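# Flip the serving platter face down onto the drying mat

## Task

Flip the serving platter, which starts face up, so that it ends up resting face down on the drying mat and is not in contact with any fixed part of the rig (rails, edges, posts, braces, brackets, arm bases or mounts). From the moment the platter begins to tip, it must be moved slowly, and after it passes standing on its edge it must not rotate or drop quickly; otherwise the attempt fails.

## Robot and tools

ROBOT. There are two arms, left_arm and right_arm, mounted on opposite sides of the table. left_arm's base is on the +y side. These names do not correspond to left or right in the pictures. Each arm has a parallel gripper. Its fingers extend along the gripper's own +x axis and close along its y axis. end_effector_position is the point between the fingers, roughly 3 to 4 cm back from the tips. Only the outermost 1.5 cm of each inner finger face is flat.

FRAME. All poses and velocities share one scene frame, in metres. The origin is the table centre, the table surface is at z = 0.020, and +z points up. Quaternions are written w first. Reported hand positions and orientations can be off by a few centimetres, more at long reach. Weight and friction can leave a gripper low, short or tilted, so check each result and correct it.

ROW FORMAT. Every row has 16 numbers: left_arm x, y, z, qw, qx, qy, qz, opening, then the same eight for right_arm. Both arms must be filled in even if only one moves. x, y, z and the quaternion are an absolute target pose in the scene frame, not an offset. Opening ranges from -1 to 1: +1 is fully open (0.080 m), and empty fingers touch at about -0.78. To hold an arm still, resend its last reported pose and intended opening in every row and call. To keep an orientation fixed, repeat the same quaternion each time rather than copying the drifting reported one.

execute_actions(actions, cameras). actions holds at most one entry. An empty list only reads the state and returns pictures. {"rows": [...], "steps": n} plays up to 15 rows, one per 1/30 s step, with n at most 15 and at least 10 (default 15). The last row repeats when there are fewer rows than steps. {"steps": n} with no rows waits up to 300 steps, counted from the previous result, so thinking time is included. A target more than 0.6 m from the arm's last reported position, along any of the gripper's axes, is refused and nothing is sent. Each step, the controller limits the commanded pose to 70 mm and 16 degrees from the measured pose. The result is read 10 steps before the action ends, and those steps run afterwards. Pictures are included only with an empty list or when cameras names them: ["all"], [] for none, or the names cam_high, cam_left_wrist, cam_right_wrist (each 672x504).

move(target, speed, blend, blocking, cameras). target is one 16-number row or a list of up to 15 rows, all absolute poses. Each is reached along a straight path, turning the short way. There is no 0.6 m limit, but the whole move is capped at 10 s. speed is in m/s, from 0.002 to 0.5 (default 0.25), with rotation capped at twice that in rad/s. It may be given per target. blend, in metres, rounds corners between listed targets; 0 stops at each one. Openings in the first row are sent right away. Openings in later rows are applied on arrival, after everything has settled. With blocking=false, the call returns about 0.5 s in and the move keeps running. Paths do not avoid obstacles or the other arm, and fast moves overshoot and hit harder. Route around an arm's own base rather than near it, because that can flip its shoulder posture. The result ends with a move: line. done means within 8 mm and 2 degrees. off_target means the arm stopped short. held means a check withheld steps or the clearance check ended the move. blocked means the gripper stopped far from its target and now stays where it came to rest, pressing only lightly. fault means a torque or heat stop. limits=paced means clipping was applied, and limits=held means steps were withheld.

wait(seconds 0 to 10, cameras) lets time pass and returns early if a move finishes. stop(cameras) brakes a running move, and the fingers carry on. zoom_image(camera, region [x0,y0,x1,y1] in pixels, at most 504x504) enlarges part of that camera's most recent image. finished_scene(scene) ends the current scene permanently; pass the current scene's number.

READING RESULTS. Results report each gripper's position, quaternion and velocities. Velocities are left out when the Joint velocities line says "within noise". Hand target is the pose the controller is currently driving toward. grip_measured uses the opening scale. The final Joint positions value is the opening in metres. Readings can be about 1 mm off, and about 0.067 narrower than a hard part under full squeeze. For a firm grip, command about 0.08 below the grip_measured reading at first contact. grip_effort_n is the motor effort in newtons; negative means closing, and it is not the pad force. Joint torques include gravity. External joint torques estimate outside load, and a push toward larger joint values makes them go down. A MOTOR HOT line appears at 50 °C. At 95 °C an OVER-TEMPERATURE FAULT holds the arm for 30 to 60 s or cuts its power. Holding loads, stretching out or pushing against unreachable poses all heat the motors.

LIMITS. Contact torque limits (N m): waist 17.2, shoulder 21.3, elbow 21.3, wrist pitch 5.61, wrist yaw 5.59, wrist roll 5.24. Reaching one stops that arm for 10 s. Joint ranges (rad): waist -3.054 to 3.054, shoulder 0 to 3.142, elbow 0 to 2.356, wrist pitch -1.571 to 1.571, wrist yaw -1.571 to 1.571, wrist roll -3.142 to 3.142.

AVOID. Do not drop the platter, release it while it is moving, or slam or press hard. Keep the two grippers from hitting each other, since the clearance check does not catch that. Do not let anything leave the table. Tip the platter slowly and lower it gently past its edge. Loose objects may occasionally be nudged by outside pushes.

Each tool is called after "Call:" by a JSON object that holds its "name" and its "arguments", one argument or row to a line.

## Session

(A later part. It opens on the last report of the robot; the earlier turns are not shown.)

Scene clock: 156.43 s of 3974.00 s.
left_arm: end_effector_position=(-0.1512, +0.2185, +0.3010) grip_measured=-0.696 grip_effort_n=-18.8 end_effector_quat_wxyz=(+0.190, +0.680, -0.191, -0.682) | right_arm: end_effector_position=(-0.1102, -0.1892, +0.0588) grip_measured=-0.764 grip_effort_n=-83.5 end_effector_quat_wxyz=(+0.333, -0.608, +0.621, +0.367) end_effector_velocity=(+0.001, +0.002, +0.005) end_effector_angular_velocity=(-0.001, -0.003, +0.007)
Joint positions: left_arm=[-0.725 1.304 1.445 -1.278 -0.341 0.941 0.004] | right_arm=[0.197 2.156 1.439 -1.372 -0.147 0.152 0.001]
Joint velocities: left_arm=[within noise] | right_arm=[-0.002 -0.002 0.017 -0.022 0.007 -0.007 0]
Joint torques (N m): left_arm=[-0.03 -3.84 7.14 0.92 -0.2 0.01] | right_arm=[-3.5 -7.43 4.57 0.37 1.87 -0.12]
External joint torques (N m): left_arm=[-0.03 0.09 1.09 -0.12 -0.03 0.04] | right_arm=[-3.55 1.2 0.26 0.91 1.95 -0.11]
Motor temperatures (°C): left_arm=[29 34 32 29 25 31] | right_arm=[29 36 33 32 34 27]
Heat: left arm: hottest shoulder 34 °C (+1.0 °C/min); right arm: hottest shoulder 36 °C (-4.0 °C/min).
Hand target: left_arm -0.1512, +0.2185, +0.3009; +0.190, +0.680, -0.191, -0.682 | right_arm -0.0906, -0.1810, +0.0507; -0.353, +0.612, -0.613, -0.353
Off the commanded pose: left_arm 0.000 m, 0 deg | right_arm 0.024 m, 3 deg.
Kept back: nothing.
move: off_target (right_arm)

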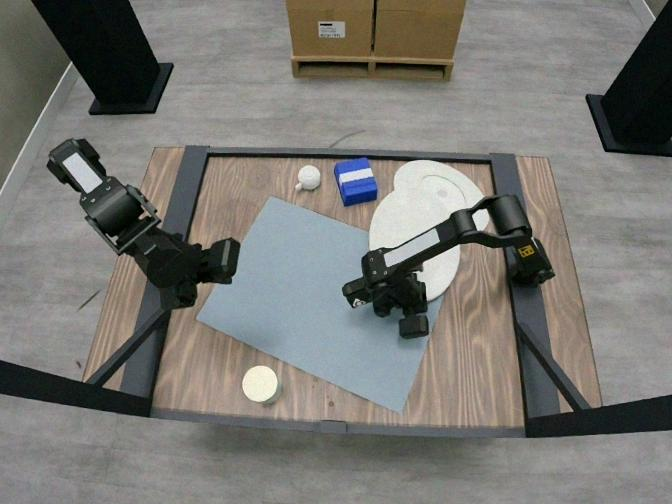

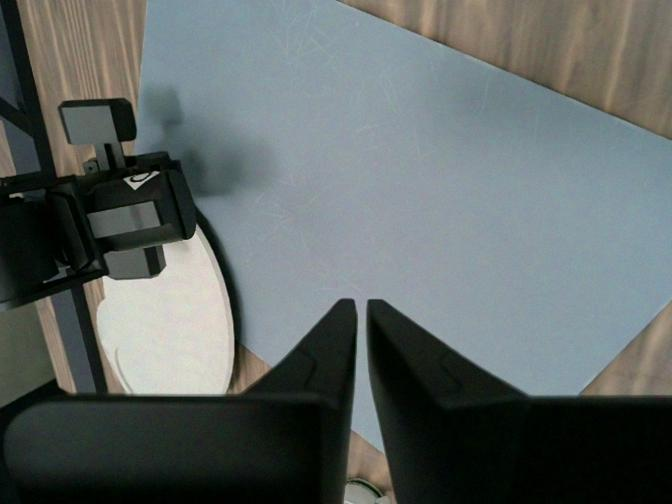

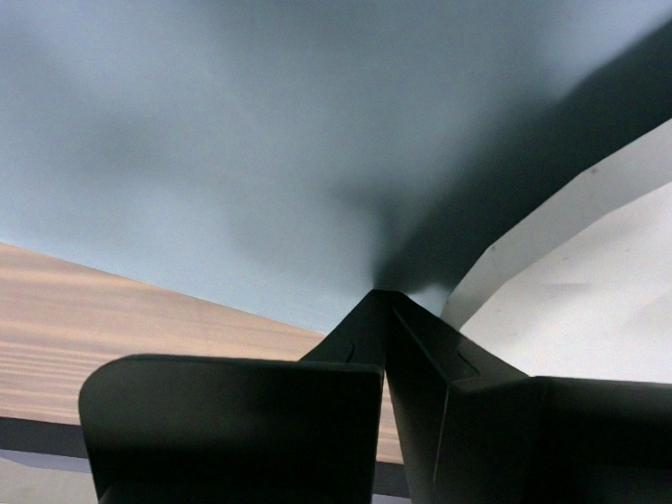

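Call:
{"name": "move", "arguments": {
  "target": [
    [-0.1512,0.2185,0.301,0.19,0.68,-0.191,-0.682,-0.7,-0.13,-0.2,0.13,0.3536,-0.6124,0.6124,0.3536,-1],
    [-0.1512,0.2185,0.301,0.19,0.68,-0.191,-0.682,-0.7,0.0,-0.27,0.13,0.3536,-0.6124,0.6124,0.3536,-1]
  ],
  "speed": 0.15
}}

Scene clock: 159.10 s of 3974.00 s.
left_arm: end_effector_position=(-0.1512, +0.2185, +0.3010) grip_measured=-0.696 grip_effort_n=-18.8 end_effector_quat_wxyz=(+0.190, +0.680, -0.191, -0.682) | right_arm: end_effector_position=(-0.0011, -0.2672, +0.1303) grip_measured=-0.764 grip_effort_n=-83.5 end_effector_quat_wxyz=(+0.354, -0.610, +0.614, +0.354)
Joint positions: left_arm=[-0.725 1.304 1.445 -1.278 -0.341 0.941 0.004] | right_arm=[-0.122 1.744 1.168 -1.515 0.049 -0.089 0.001]
Joint velocities: within noise
Joint torques (N m): left_arm=[-0.02 -3.84 7.13 0.92 -0.19 0] | right_arm=[-0.2 -8.33 2.55 -0.59 0.2 -0.08]
External joint torques (N m): left_arm=[-0.04 0.18 1.04 -0.12 -0.03 0.03] | right_arm=[-0.19 -2.32 -2.16 -0.07 0.17 -0.08]
Motor temperatures (°C): left_arm=[29 34 32 29 25 31] | right_arm=[29 36 32 31 34 27]
Heat: left arm: hottest shoulder 34 °C (+1.0 °C/min); right arm: hottest shoulder 36 °C (-4.1 °C/min).
Hand target: left_arm -0.1512, +0.2185, +0.3009; +0.190, +0.680, -0.191, -0.682 | right_arm +0.0000, -0.2700, +0.1300; -0.354, +0.612, -0.612, -0.354
Off the commanded pose: left_arm 0.000 m, 0 deg | right_arm 0.003 m, 0 deg.
Kept back: nothing.
move: done

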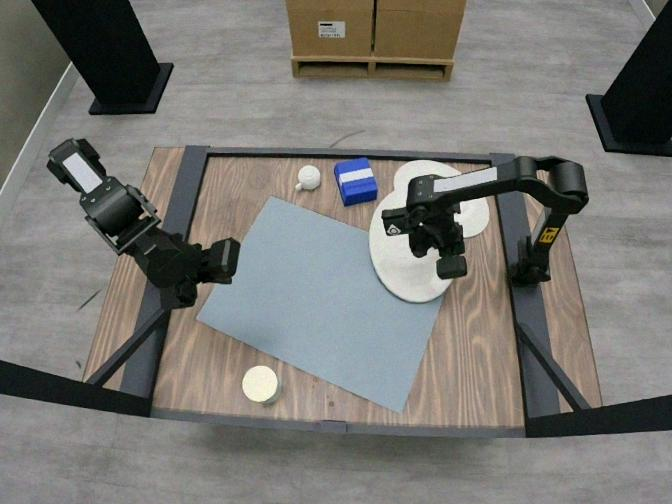

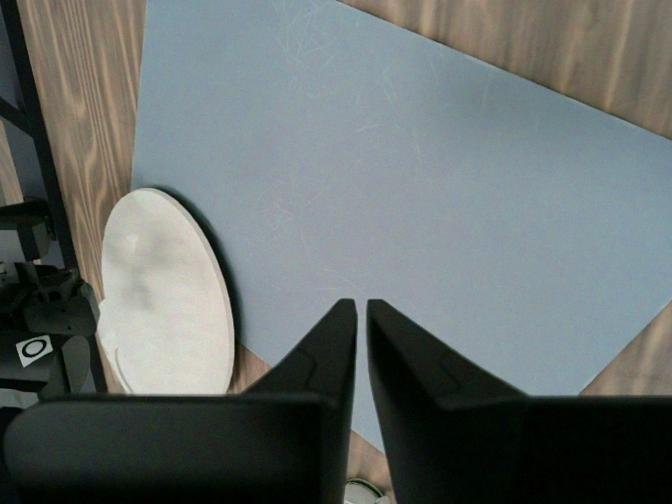

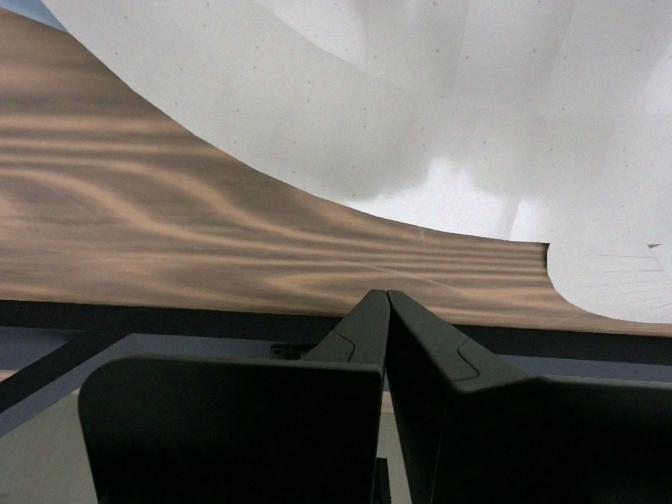

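Call:
{"name": "move", "arguments": {
  "target": [
    [-0.1512,0.2185,0.301,0.19,0.68,-0.191,-0.682,-0.7,0.0,-0.288,0.05,0.3536,-0.6124,0.6124,0.3536,-1],
    [-0.1512,0.2185,0.301,0.19,0.68,-0.191,-0.682,-0.7,-0.02,-0.18,0.05,0.3536,-0.6124,0.6124,0.3536,-1]
  ],
  "speed": 0.06
}}

Scene clock: 171.60 s of 3974.00 s.
left_arm: end_effector_position=(-0.1512, +0.2185, +0.3010) grip_measured=-0.696 grip_effort_n=-18.8 end_effector_quat_wxyz=(+0.190, +0.680, -0.191, -0.682) | right_arm: end_effector_position=(-0.0012, -0.2769, +0.0728) grip_measured=-0.764 grip_effort_n=-83.5 end_effector_quat_wxyz=(+0.335, -0.629, +0.620, +0.328)
Joint positions: left_arm=[-0.725 1.304 1.445 -1.278 -0.341 0.941 0.004] | right_arm=[-0.11 1.871 1.037 -1.329 0.069 -0.075 0.001]
Joint velocities: within noise
Joint torques (N m): left_arm=[-0.01 -3.84 7.12 0.92 -0.2 0.01] | right_arm=[0.07 -5.16 2.38 0.88 -0.07 0.01]
External joint torques (N m): left_arm=[-0.01 0.19 1.05 -0.1 -0.03 0.03] | right_arm=[0.08 1.09 -1.54 1.56 -0.1 0.01]
External joint torques when the fault began: right_arm=[0.97 3.17 2.29 5.03 -0.75 0.15]
Motor temperatures (°C): left_arm=[29 34 32 29 25 31] | right_arm=[29 35 31 32 33 27]
Heat: left arm: hottest shoulder 34 °C (+1.0 °C/min); right arm: hottest shoulder 35 °C (-7.0 °C/min).
Hand target: left_arm -0.1512, +0.2185, +0.3009; +0.190, +0.680, -0.191, -0.682 | right_arm -0.0017, -0.2760, +0.0656; -0.334, +0.628, -0.621, -0.328
Off the commanded pose: left_arm 0.000 m, 0 deg | right_arm 0.101 m, 4 deg.
TORQUE FAULT: the external load on joint 4 (wrist pitch) of the right arm reached its load limit, and that arm stopped for 10 seconds. A torque fault puts only its own arm into a fault stop. That arm's remaining commands of this call were not run. That arm keeps its grip as last carried out and accepts commands again: back off and push less far. That arm stops again whenever a joint's load reaches its limit.
Kept back: nothing.
move: fault (right_arm); path passed 1 of 2 targets

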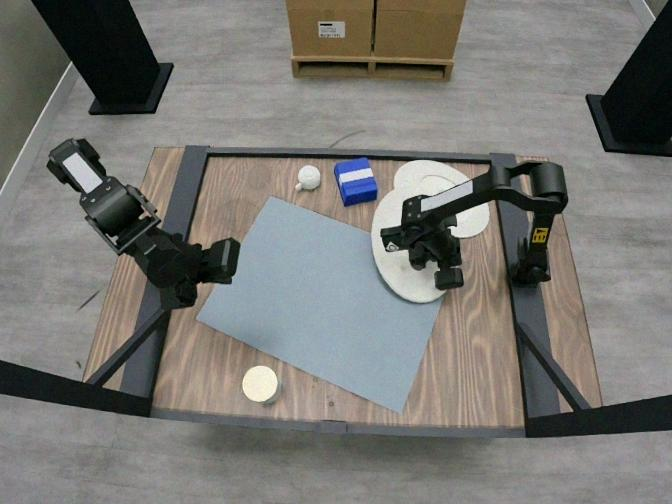

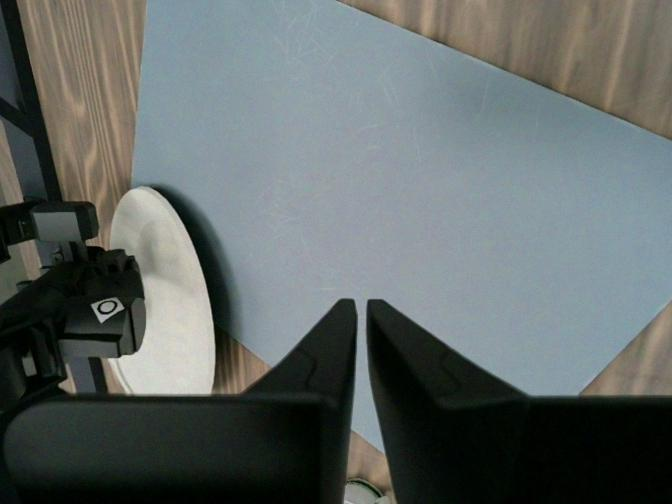

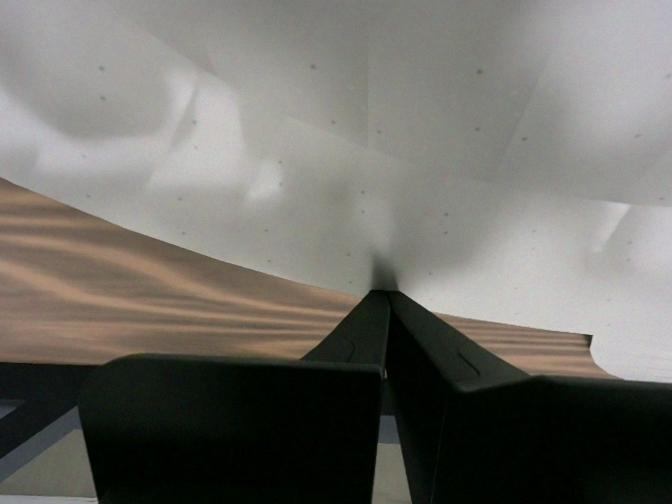

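Call:
{"name": "move", "arguments": {
  "target": [
    [-0.1512,0.2185,0.301,0.19,0.68,-0.191,-0.682,-0.7,0.0,-0.275,0.11,0.3536,-0.6124,0.6124,0.3536,-1],
    [-0.1512,0.2185,0.301,0.19,0.68,-0.191,-0.682,-0.7,0.0,-0.305,0.1,0.3536,-0.6124,0.6124,0.3536,-1],
    [-0.1512,0.2185,0.301,0.19,0.68,-0.191,-0.682,-0.7,0.0,-0.306,0.054,0.3536,-0.6124,0.6124,0.3536,-1]
  ],
  "speed": [0.1,0.08,0.03]
}}

Scene clock: 174.70 s of 3974.00 s.
left_arm: end_effector_position=(-0.1512, +0.2185, +0.3010) grip_measured=-0.696 grip_effort_n=-18.8 end_effector_quat_wxyz=(+0.190, +0.680, -0.191, -0.682) | right_arm: end_effector_position=(-0.0005, -0.3049, +0.0586) grip_measured=-0.764 grip_effort_n=-83.5 end_effector_quat_wxyz=(+0.357, -0.611, +0.611, +0.355)
Joint positions: left_arm=[-0.725 1.304 1.445 -1.278 -0.341 0.941 0.004] | right_arm=[-0.138 1.744 0.846 -1.186 0.062 -0.104 0.001]
Joint velocities: within noise
Joint torques (N m): left_arm=[-0.03 -3.82 7.14 0.92 -0.2 0.01] | right_arm=[-0.19 -4.52 2 0.28 0.05 -0.12]
External joint torques (N m): left_arm=[0 0.15 1.12 -0.09 -0.04 0.04] | right_arm=[-0.19 0.69 -1.83 0.84 0.03 -0.12]
Motor temperatures (°C): left_arm=[29 34 32 29 25 31] | right_arm=[29 34 31 32 32 27]
Heat: left arm: hottest shoulder 34 °C (+1.0 °C/min); right arm: hottest shoulder 34 °C (-8.0 °C/min).
Hand target: left_arm -0.1512, +0.2185, +0.3009; +0.190, +0.680, -0.191, -0.682 | right_arm +0.0000, -0.3060, +0.0541; -0.354, +0.612, -0.612, -0.354
Off the commanded pose: left_arm 0.000 m, 0 deg | right_arm 0.005 m, 0 deg.
Kept back: nothing.
move: done

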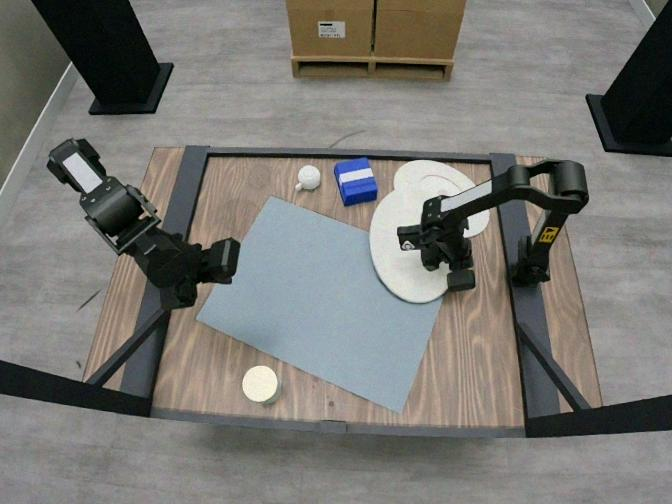

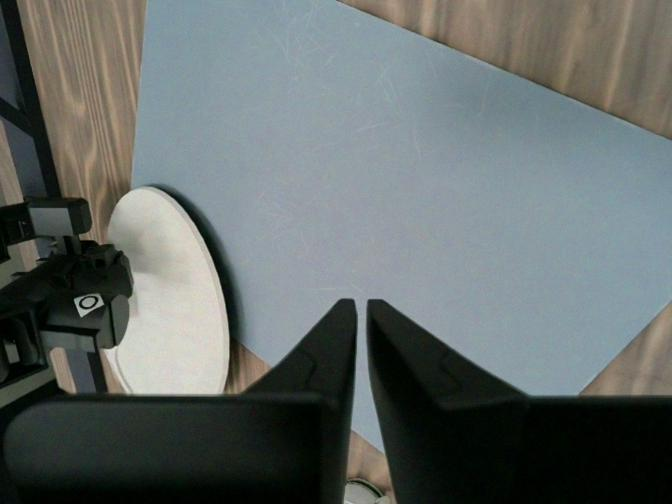

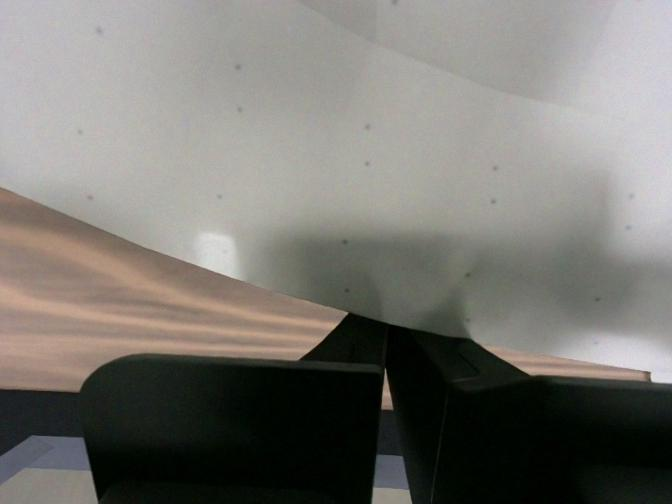

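Call:
{"name": "move", "arguments": {
  "target": [-0.1512,0.2185,0.301,0.19,0.68,-0.191,-0.682,-0.7,-0.02,-0.2,0.052,0.3536,-0.6124,0.6124,0.3536,-1],
  "speed": 0.06
}}

Scene clock: 186.13 s of 3974.00 s.
left_arm: end_effector_position=(-0.1512, +0.2185, +0.3010) grip_measured=-0.696 grip_effort_n=-18.8 end_effector_quat_wxyz=(+0.190, +0.680, -0.191, -0.682) | right_arm: end_effector_position=(-0.0087, -0.2842, +0.0670) grip_measured=-0.764 grip_effort_n=-83.5 end_effector_quat_wxyz=(+0.308, -0.639, +0.636, +0.304)
Joint positions: left_arm=[-0.725 1.304 1.445 -1.278 -0.341 0.941 0.004] | right_arm=[-0.088 1.929 1.04 -1.355 0.051 -0.053 0.001]
Joint velocities: within noise
Joint torques (N m): left_arm=[-0.03 -3.84 7.13 0.92 -0.2 0.01] | right_arm=[-0.03 -7.11 2.84 0.39 0.06 -0.04]
External joint torques (N m): left_arm=[-0.07 0.21 1.04 -0.11 -0.02 0.04] | right_arm=[-0.05 -0.74 -0.83 1.17 0.04 -0.04]
External joint torques when the fault began: right_arm=[0.76 0.46 6.49 5.09 -0.68 -0.08]
Motor temperatures (°C): left_arm=[29 34 32 29 25 31] | right_arm=[28 34 30 31 32 27]
Heat: left arm: hottest shoulder 34 °C (+1.0 °C/min); right arm: hottest shoulder 34 °C (-6.1 °C/min).
Hand target: left_arm -0.1512, +0.2185, +0.3009; +0.190, +0.680, -0.191, -0.682 | right_arm -0.0085, -0.2807, +0.0635; -0.314, +0.636, -0.634, -0.309
Off the commanded pose: left_arm 0.000 m, 0 deg | right_arm 0.086 m, 9 deg.
TORQUE FAULT: the external load on joint 4 (wrist pitch) of the right arm reached its load limit, and that arm stopped for 10 seconds. A torque fault puts only its own arm into a fault stop. That arm's remaining commands of this call were not run. That arm keeps its grip as last carried out and accepts commands again: back off and push less far. That arm stops again whenever a joint's load reaches its limit.
Kept back: nothing.
move: fault (right_arm)

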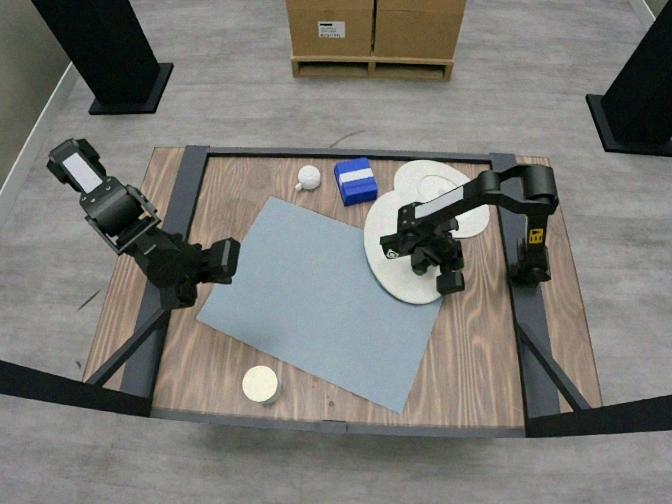

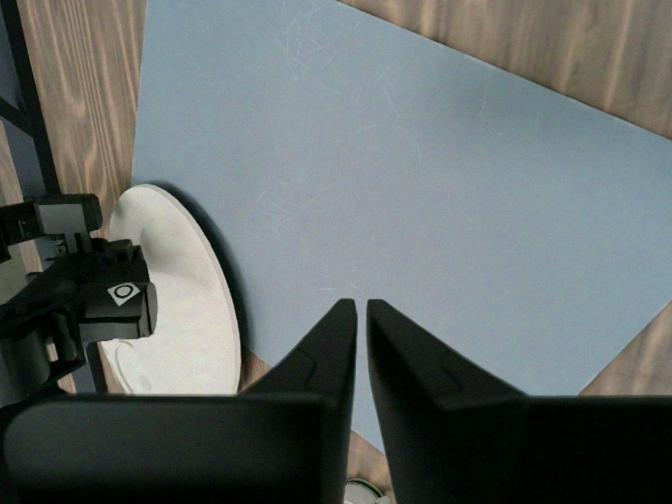

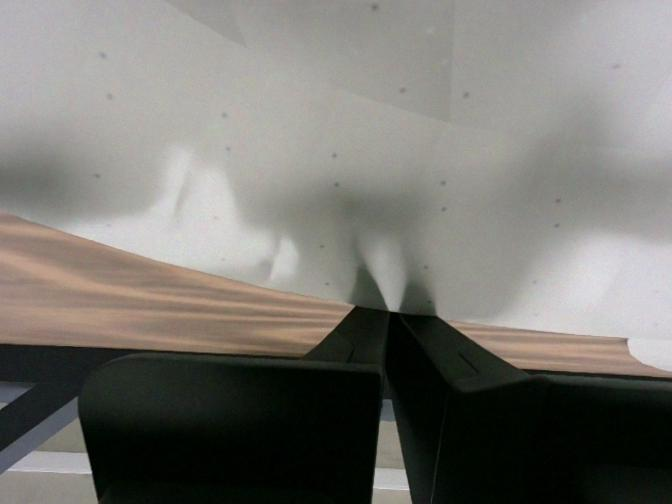

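Call:
{"name": "move", "arguments": {
  "target": [
    [-0.1512,0.2185,0.301,0.19,0.68,-0.191,-0.682,-0.7,0.0,-0.29,0.11,0.3536,-0.6124,0.6124,0.3536,-1],
    [0.005,0.06,0.16,0.4618,0.5355,-0.4618,-0.5355,0.2,0.0,-0.267,0.11,0.4056,-0.5792,0.5792,0.4056,-1]
  ],
  "speed": [0.1,0.2]
}}

Scene clock: 191.83 s of 3974.00 s.
left_arm: end_effector_position=(+0.0047, +0.0587, +0.1658) grip_measured=+0.195 grip_effort_n=18.4 end_effector_quat_wxyz=(+0.466, +0.533, -0.465, -0.532) | right_arm: end_effector_position=(+0.0005, -0.2642, +0.1107) grip_measured=-0.764 grip_effort_n=-83.5 end_effector_quat_wxyz=(+0.408, -0.581, +0.577, +0.404)
Joint positions: left_arm=[0.049 1.667 0.439 1.095 0.065 1.579 0.044] | right_arm=[-0.13 1.635 1.029 -1.31 0.046 -0.107 0.001]
Joint velocities: within noise
Joint torques (N m): left_arm=[0.17 -3.94 4.84 1.88 0.21 0.01] | right_arm=[-0.55 -7.43 2.95 -0.28 -0.07 -0.14]
External joint torques (N m): left_arm=[0.14 1.68 -0.04 0.11 0.21 0.06] | right_arm=[-0.57 -2.04 -1.97 -0.04 -0.09 -0.14]
Motor temperatures (°C): left_arm=[29 34 32 29 25 31] | right_arm=[28 34 30 31 32 27]
Heat: left arm: hottest shoulder 34 °C (+1.0 °C/min); right arm: hottest shoulder 34 °C (-6.0 °C/min).
Hand target: left_arm +0.0049, +0.0601, +0.1599; +0.462, +0.536, -0.462, -0.536 | right_arm +0.0000, -0.2669, +0.1100; -0.406, +0.579, -0.579, -0.406
Off the commanded pose: left_arm 0.006 m, 1 deg | right_arm 0.003 m, 0 deg.
Kept back: nothing.
move: done

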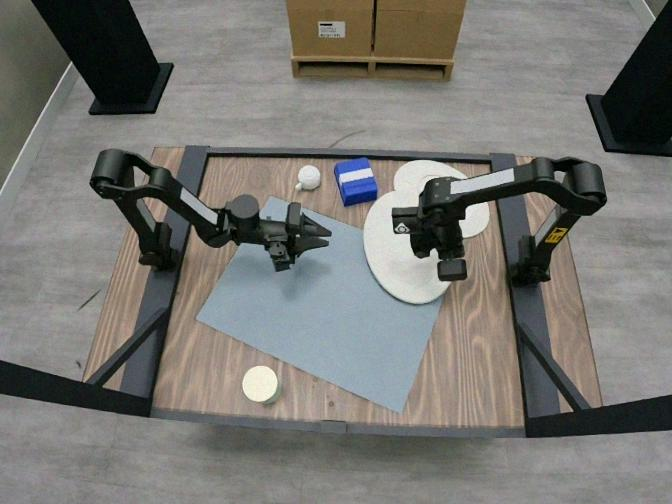

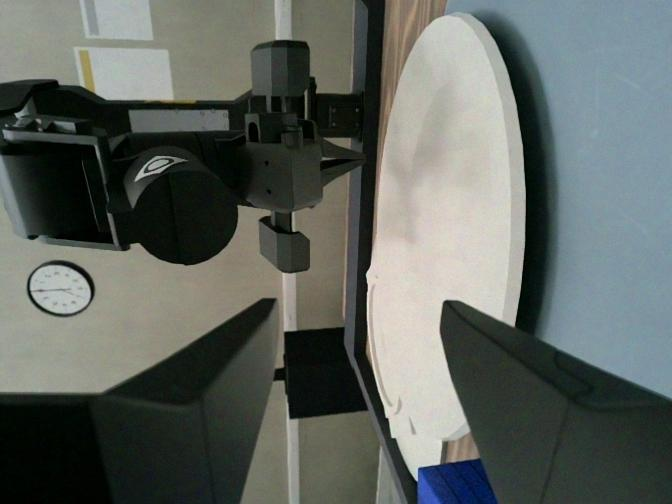

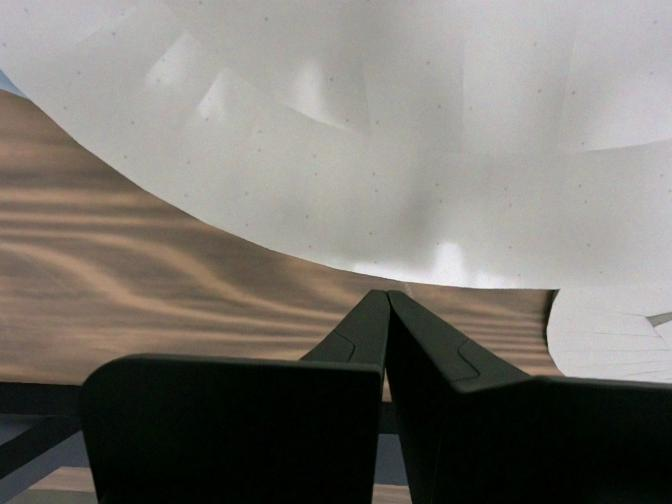

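Call:
{"name": "move", "arguments": {
  "target": [
    [0.005,0.0,0.11,0.4618,0.5355,-0.4618,-0.5355,0.2,0.0,-0.259,0.095,0.4056,-0.5792,0.5792,0.4056,-1],
    [0.005,0.0,0.095,0.4618,0.5355,-0.4618,-0.5355,0.2,0.0,-0.259,0.052,0.4056,-0.5792,0.5792,0.4056,-1]
  ],
  "speed": [0.1,0.03]
}}

Call:
{"name": "zoom_image", "arguments": {
  "camera": "cam_high",
  "region": [250, 150, 520, 352]
}}

Scene clock: 195.47 s of 3974.00 s.
left_arm: end_effector_position=(+0.0054, +0.0018, +0.1189) grip_measured=+0.196 grip_effort_n=17.9 end_effector_quat_wxyz=(+0.476, +0.522, -0.478, -0.522) | right_arm: end_effector_position=(+0.0009, -0.2589, +0.0686) grip_measured=-0.764 grip_effort_n=-83.5 end_effector_quat_wxyz=(+0.411, -0.578, +0.575, +0.408)
Joint positions: left_arm=[0.041 2.078 0.639 1.349 0.061 1.579 0.044] | right_arm=[-0.13 1.717 0.939 -1.126 0.044 -0.107 0.001]
Joint velocities: within noise
Joint torques (N m): left_arm=[-0.24 -1.23 5.6 0.63 -0.17 -0.05] | right_arm=[-0.12 -1.62 1.14 2.92 -0.18 -0.02]
External joint torques (N m): left_arm=[-0.25 6.33 1.81 -1.11 -0.18 0.01] | right_arm=[-0.11 4.03 -3.35 3.14 -0.2 -0.02]
Motor temperatures (°C): left_arm=[29 34 32 29 25 31] | right_arm=[28 34 29 31 32 27]
Heat: left arm: hottest shoulder 34 °C (+1.0 °C/min); right arm: hottest shoulder 34 °C (-5.0 °C/min).
Hand target: left_arm +0.0050, +0.0016, +0.0955; +0.462, +0.536, -0.462, -0.535 | right_arm -0.0001, -0.2599, +0.0532; -0.406, +0.579, -0.579, -0.405
Off the commanded pose: left_arm 0.024 m, 3 deg | right_arm 0.017 m, 1 deg.
Kept back: nothing.
move: off_target (left_arm, right_arm)

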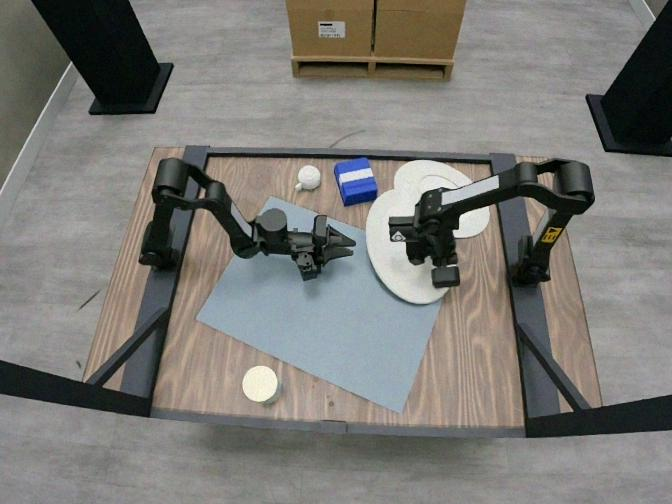

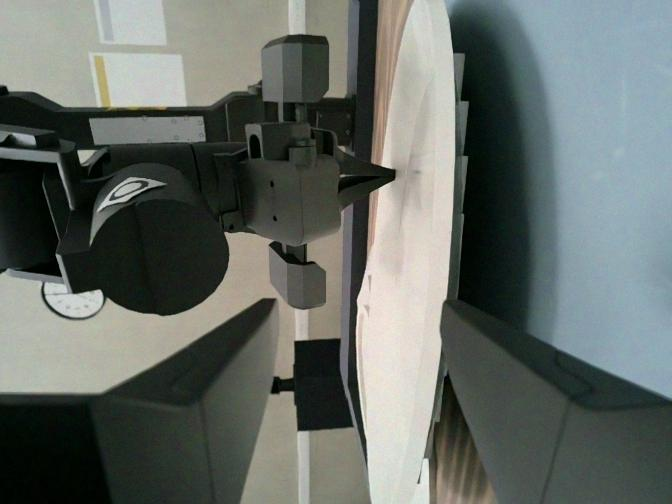

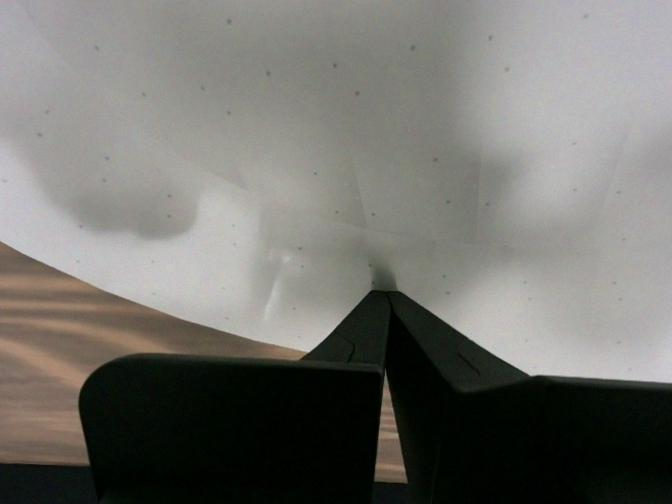

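Scaled by 1.867 from the camera's 672x504 image, which has a finer 960x720 frame.

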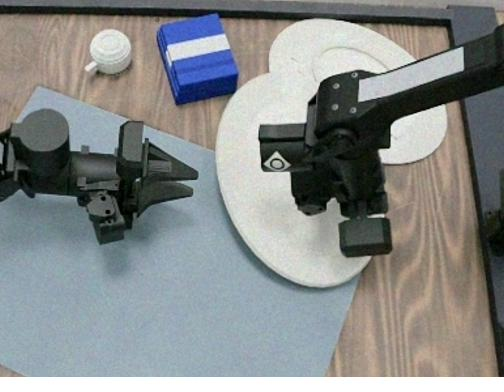

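Call:
{"name": "move", "arguments": {
  "target": [0.005,0.0,0.078,0.4618,0.5355,-0.4618,-0.5355,0.2,0.0,-0.259,0.05,0.4056,-0.5792,0.5792,0.4056,-1],
  "speed": 0.05
}}

Scene clock: 196.63 s of 3974.00 s.
left_arm: end_effector_position=(+0.0052, +0.0058, +0.1163) grip_measured=+0.196 grip_effort_n=17.9 end_effector_quat_wxyz=(+0.485, +0.514, -0.488, -0.513) | right_arm: end_effector_position=(+0.0009, -0.2591, +0.0681) grip_measured=-0.764 grip_effort_n=-83.5 end_effector_quat_wxyz=(+0.412, -0.578, +0.575, +0.408)
Joint positions: left_arm=[0.041 2.118 0.621 1.442 0.061 1.578 0.044] | right_arm=[-0.13 1.717 0.937 -1.123 0.044 -0.107 0.001]
Joint velocities: within noise
Joint torques (N m): left_arm=[-0.22 2.09 6.91 -0.66 -0.17 -0.01] | right_arm=[-0.13 -1.2 0.81 3.36 -0.08 -0.07]
External joint torques (N m): left_arm=[-0.21 9.7 3.36 -2.42 -0.18 0.04] | right_arm=[-0.16 4.45 -3.73 3.58 -0.09 -0.07]
Motor temperatures (°C): left_arm=[29 34 32 29 25 31] | right_arm=[28 34 29 32 32 27]
Heat: left arm: hottest shoulder 34 °C (+1.0 °C/min); right arm: hottest shoulder 34 °C (-4.0 °C/min).
Hand target: left_arm +0.0049, +0.0041, +0.0793; +0.462, +0.536, -0.462, -0.535 | right_arm -0.0001, -0.2600, +0.0514; -0.406, +0.579, -0.579, -0.405
Off the commanded pose: left_arm 0.039 m, 5 deg | right_arm 0.018 m, 1 deg.
Kept back: nothing.
move: off_target (left_arm, right_arm)

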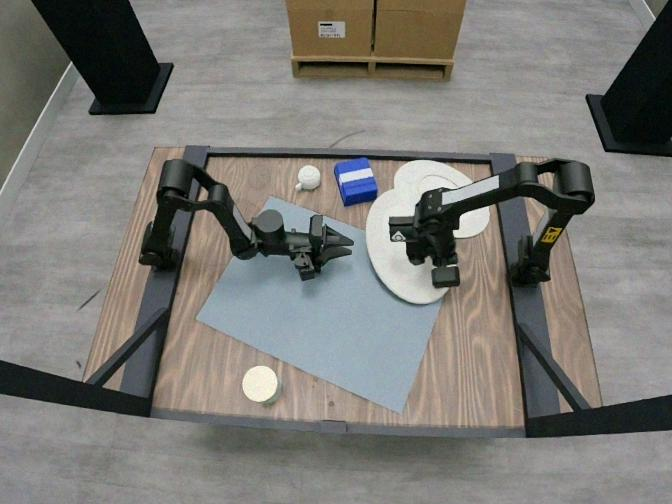

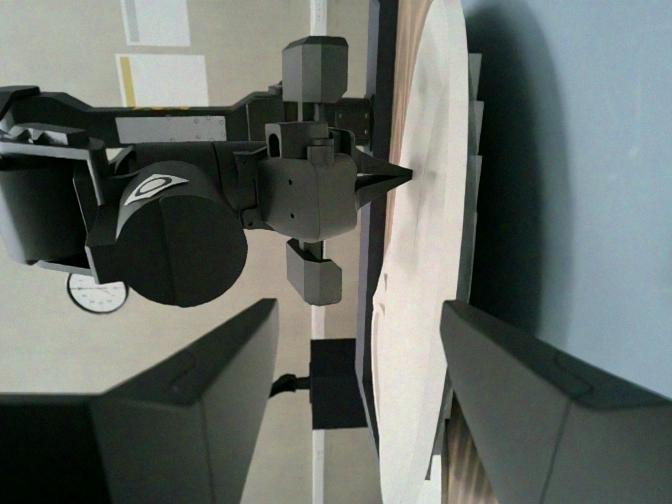

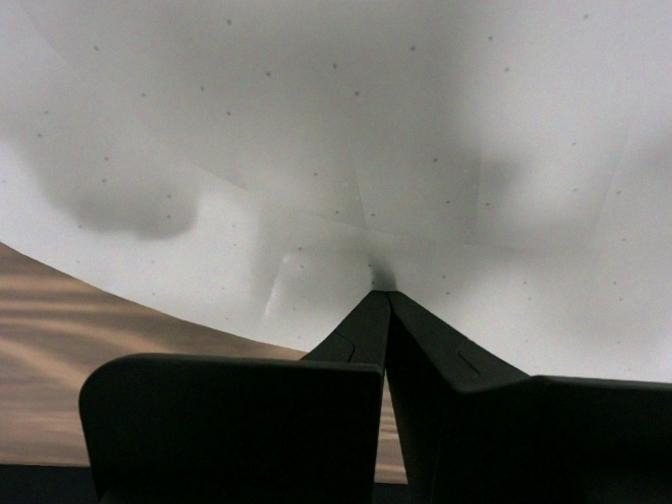

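Call:
{"name": "move", "arguments": {
  "target": [
    [0.005,0.01,0.11,0.4618,0.5355,-0.4618,-0.5355,0.7,0.0,-0.259,0.05,0.4056,-0.5792,0.5792,0.4056,-1],
    [0.005,0.01,0.095,0.4427,0.5514,-0.4427,-0.5514,0.7,0.0,-0.259,0.05,0.4056,-0.5792,0.5792,0.4056,-1]
  ],
  "speed": 0.06
}}

Scene clock: 199.47 s of 3974.00 s.
left_arm: end_effector_position=(+0.0054, +0.0023, +0.1162) grip_measured=+0.696 grip_effort_n=18.4 end_effector_quat_wxyz=(+0.460, +0.536, -0.462, -0.536) | right_arm: end_effector_position=(+0.0009, -0.2591, +0.0681) grip_measured=-0.764 grip_effort_n=-83.5 end_effector_quat_wxyz=(+0.412, -0.578, +0.574, +0.408)
Joint positions: left_arm=[0.041 2.032 0.644 1.237 0.061 1.581 0.066] | right_arm=[-0.13 1.716 0.937 -1.123 0.044 -0.107 0.001]
Joint velocities: within noise
Joint torques (N m): left_arm=[-0.11 -4.79 2.04 -0.02 -0.13 0.01] | right_arm=[-0.29 -1.13 0.92 3.31 -0.12 -0.02]
External joint torques (N m): left_arm=[-0.11 2.73 -2 -1.76 -0.15 0.07] | right_arm=[-0.26 4.55 -3.62 3.53 -0.14 -0.02]
Motor temperatures (°C): left_arm=[29 34 32 29 25 31] | right_arm=[28 33 29 35 32 27]
Heat: left arm: hottest shoulder 34 °C (+0.0 °C/min); right arm: hottest wrist pitch 35 °C (+3.0 °C/min).
Hand target: left_arm +0.0051, +0.0105, +0.0954; +0.443, +0.551, -0.443, -0.551 | right_arm -0.0001, -0.2599, +0.0514; -0.406, +0.579, -0.579, -0.406
Off the commanded pose: left_arm 0.023 m, 4 deg | right_arm 0.018 m, 1 deg.
Kept back: nothing.
move: off_target (left_arm, right_arm)

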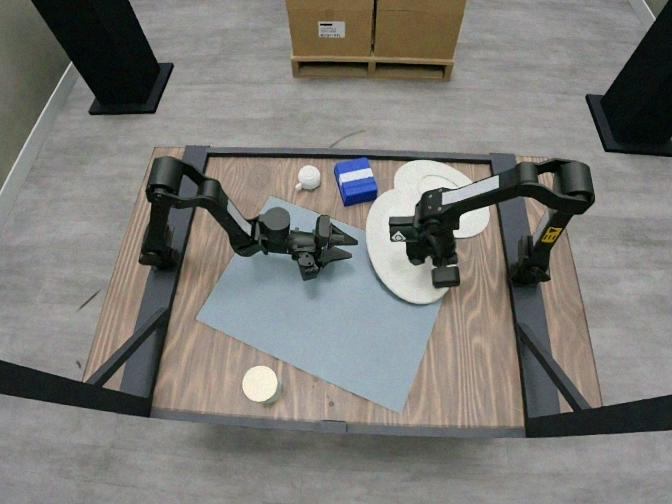

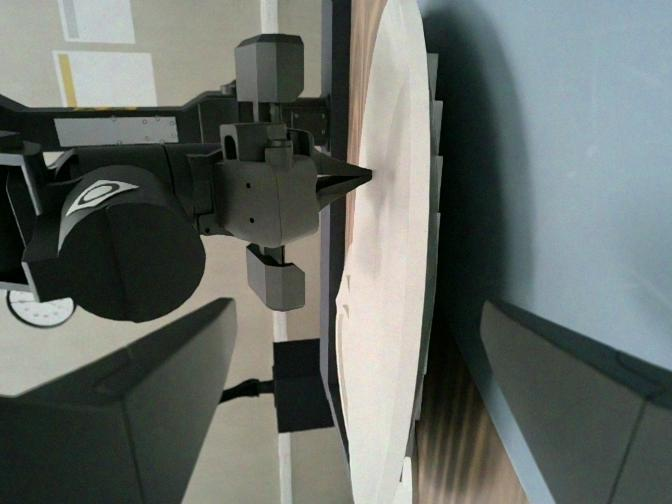

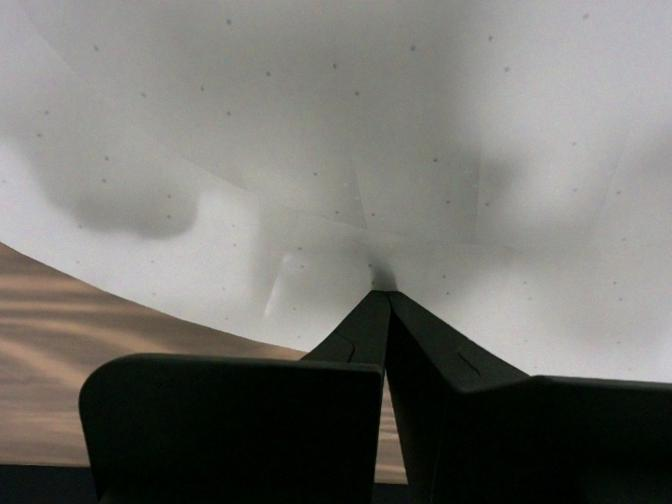

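Call:
{"name": "move", "arguments": {
  "target": [0.005,-0.045,0.097,0.4427,0.5514,-0.4427,-0.5514,0.7,0.0,-0.259,0.05,0.4056,-0.5792,0.5792,0.4056,-1],
  "speed": 0.06
}}

Scene clock: 201.00 s of 3974.00 s.
left_arm: end_effector_position=(+0.0059, -0.0443, +0.1176) grip_measured=+0.696 grip_effort_n=17.0 end_effector_quat_wxyz=(+0.454, +0.541, -0.456, -0.541) | right_arm: end_effector_position=(+0.0009, -0.2592, +0.0679) grip_measured=-0.764 grip_effort_n=-83.5 end_effector_quat_wxyz=(+0.412, -0.578, +0.574, +0.408)
Joint positions: left_arm=[0.034 2.109 0.853 1.084 0.053 1.582 0.066] | right_arm=[-0.13 1.716 0.936 -1.122 0.044 -0.107 0.001]
Joint velocities: within noise
Joint torques (N m): left_arm=[-0.27 -3.39 6.14 0.97 -0.17 -0.05] | right_arm=[-0.24 -1.08 1.18 3.28 -0.16 -0.02]
External joint torques (N m): left_arm=[-0.22 5.36 1.4 -0.79 -0.19 0] | right_arm=[-0.27 4.63 -3.37 3.51 -0.17 -0.02]
Motor temperatures (°C): left_arm=[29 34 32 29 25 31] | right_arm=[28 33 29 36 31 27]
Heat: left arm: hottest shoulder 34 °C (+0.0 °C/min); right arm: hottest wrist pitch 36 °C (+5.0 °C/min).
Hand target: left_arm +0.0050, -0.0439, +0.0973; +0.443, +0.551, -0.443, -0.551 | right_arm -0.0001, -0.2600, +0.0514; -0.405, +0.579, -0.579, -0.405
Off the commanded pose: left_arm 0.021 m, 3 deg | right_arm 0.018 m, 1 deg.
Kept back: nothing.
move: off_target (left_arm, right_arm)

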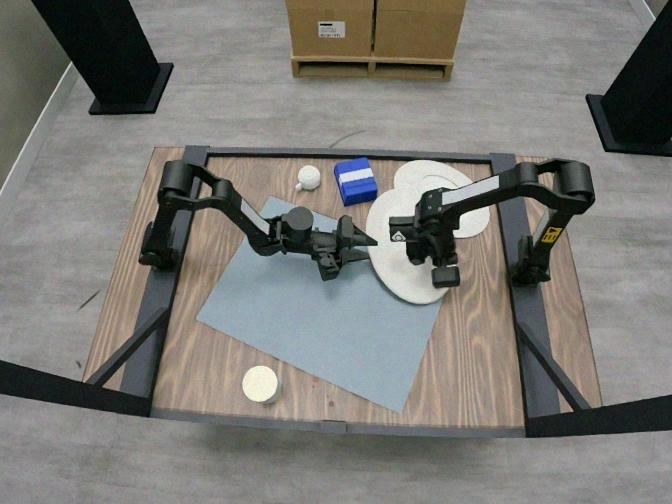

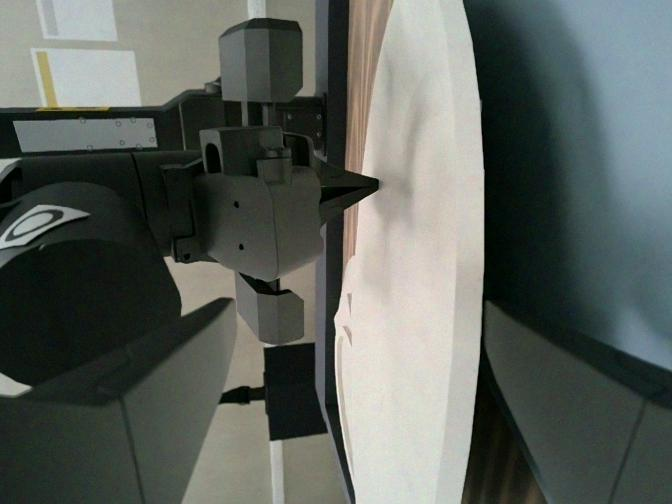

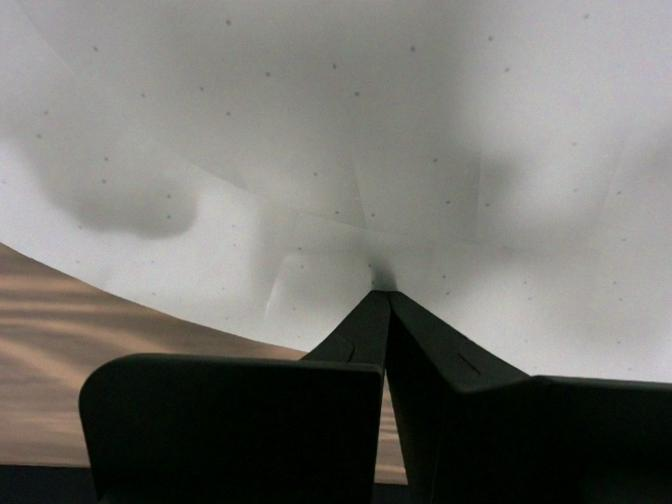

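Call:
{"name": "move", "arguments": {
  "target": [
    [0.005,-0.056,0.097,0.4427,0.5514,-0.4427,-0.5514,0.7,0.0,-0.259,0.05,0.4056,-0.5792,0.5792,0.4056,-1],
    [0.005,-0.056,0.099,0.4427,0.5514,-0.4427,-0.5514,0.2,0.0,-0.259,0.05,0.4056,-0.5792,0.5792,0.4056,-1],
    [0.005,-0.056,0.101,0.4427,0.5514,-0.4427,-0.5514,-0.2,0.0,-0.259,0.05,0.4056,-0.5792,0.5792,0.4056,-1],
    [0.005,-0.056,0.103,0.4427,0.5514,-0.4427,-0.5514,-0.45,0.0,-0.259,0.05,0.4056,-0.5792,0.5792,0.4056,-1]
  ],
  "speed": 0.05
}}

Scene clock: 205.23 s of 3974.00 s.
left_arm: end_effector_position=(+0.0058, -0.0488, +0.1149) grip_measured=-0.445 grip_effort_n=-22.1 end_effector_quat_wxyz=(+0.446, +0.548, -0.448, -0.548) | right_arm: end_effector_position=(+0.0010, -0.2595, +0.0659) grip_measured=-0.764 grip_effort_n=-83.5 end_effector_quat_wxyz=(+0.411, -0.579, +0.575, +0.407)
Joint positions: left_arm=[0.033 2.109 0.88 1.027 0.052 1.583 0.015] | right_arm=[-0.13 1.721 0.932 -1.115 0.046 -0.107 0.001]
Joint velocities: within noise
Joint torques (N m): left_arm=[-0.32 -3.03 9.1 1.56 -0.17 -0.1] | right_arm=[-0.05 -1.51 1.49 2.93 -0.16 -0.06]
External joint torques (N m): left_arm=[-0.32 5.75 4.3 -0.18 -0.18 -0.05] | right_arm=[-0.06 4.14 -2.99 3.15 -0.18 -0.06]
Motor temperatures (°C): left_arm=[29 33 32 29 25 31] | right_arm=[28 32 29 38 31 27]
Heat: left arm: hottest shoulder 33 °C (-1.0 °C/min); right arm: hottest wrist pitch 38 °C (+7.1 °C/min). Heating fast: the right arm's wrist pitch motor: a push or a pull is the cause, and it goes on while you think. Ease it with your next call, before anything else.
Hand target: left_arm +0.0050, -0.0550, +0.1030; +0.443, +0.551, -0.443, -0.551 | right_arm -0.0001, -0.2598, +0.0511; -0.406, +0.579, -0.579, -0.406
Off the commanded pose: left_arm 0.014 m, 1 deg | right_arm 0.016 m, 1 deg.
Kept back: nothing.
move: off_target (left_arm, right_arm); target 2's new opening was sent with left_arm's hand 0.018 m and 1 deg from that target; target 3's new opening was sent with left_arm's hand 0.016 m and 1 deg from that target; target 4's new opening was sent with left_arm's hand 0.014 m and 1 deg from that target

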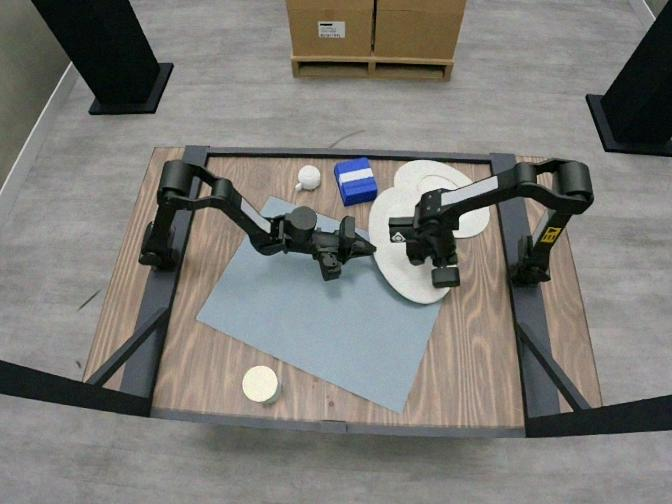

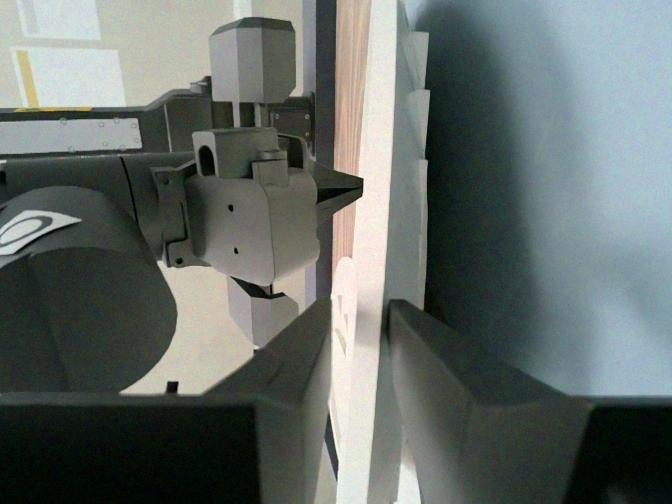

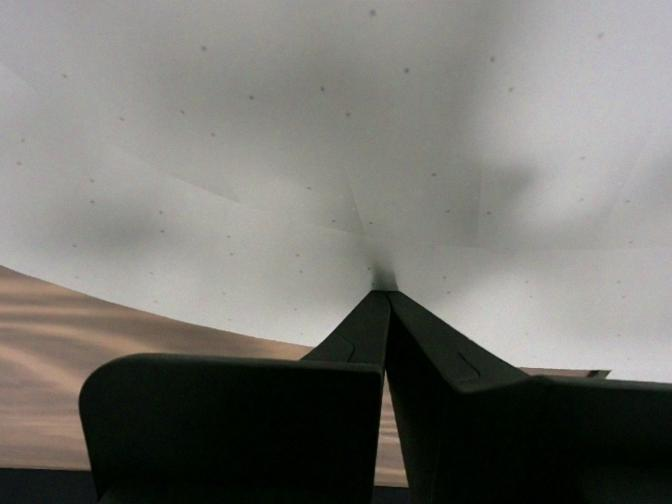

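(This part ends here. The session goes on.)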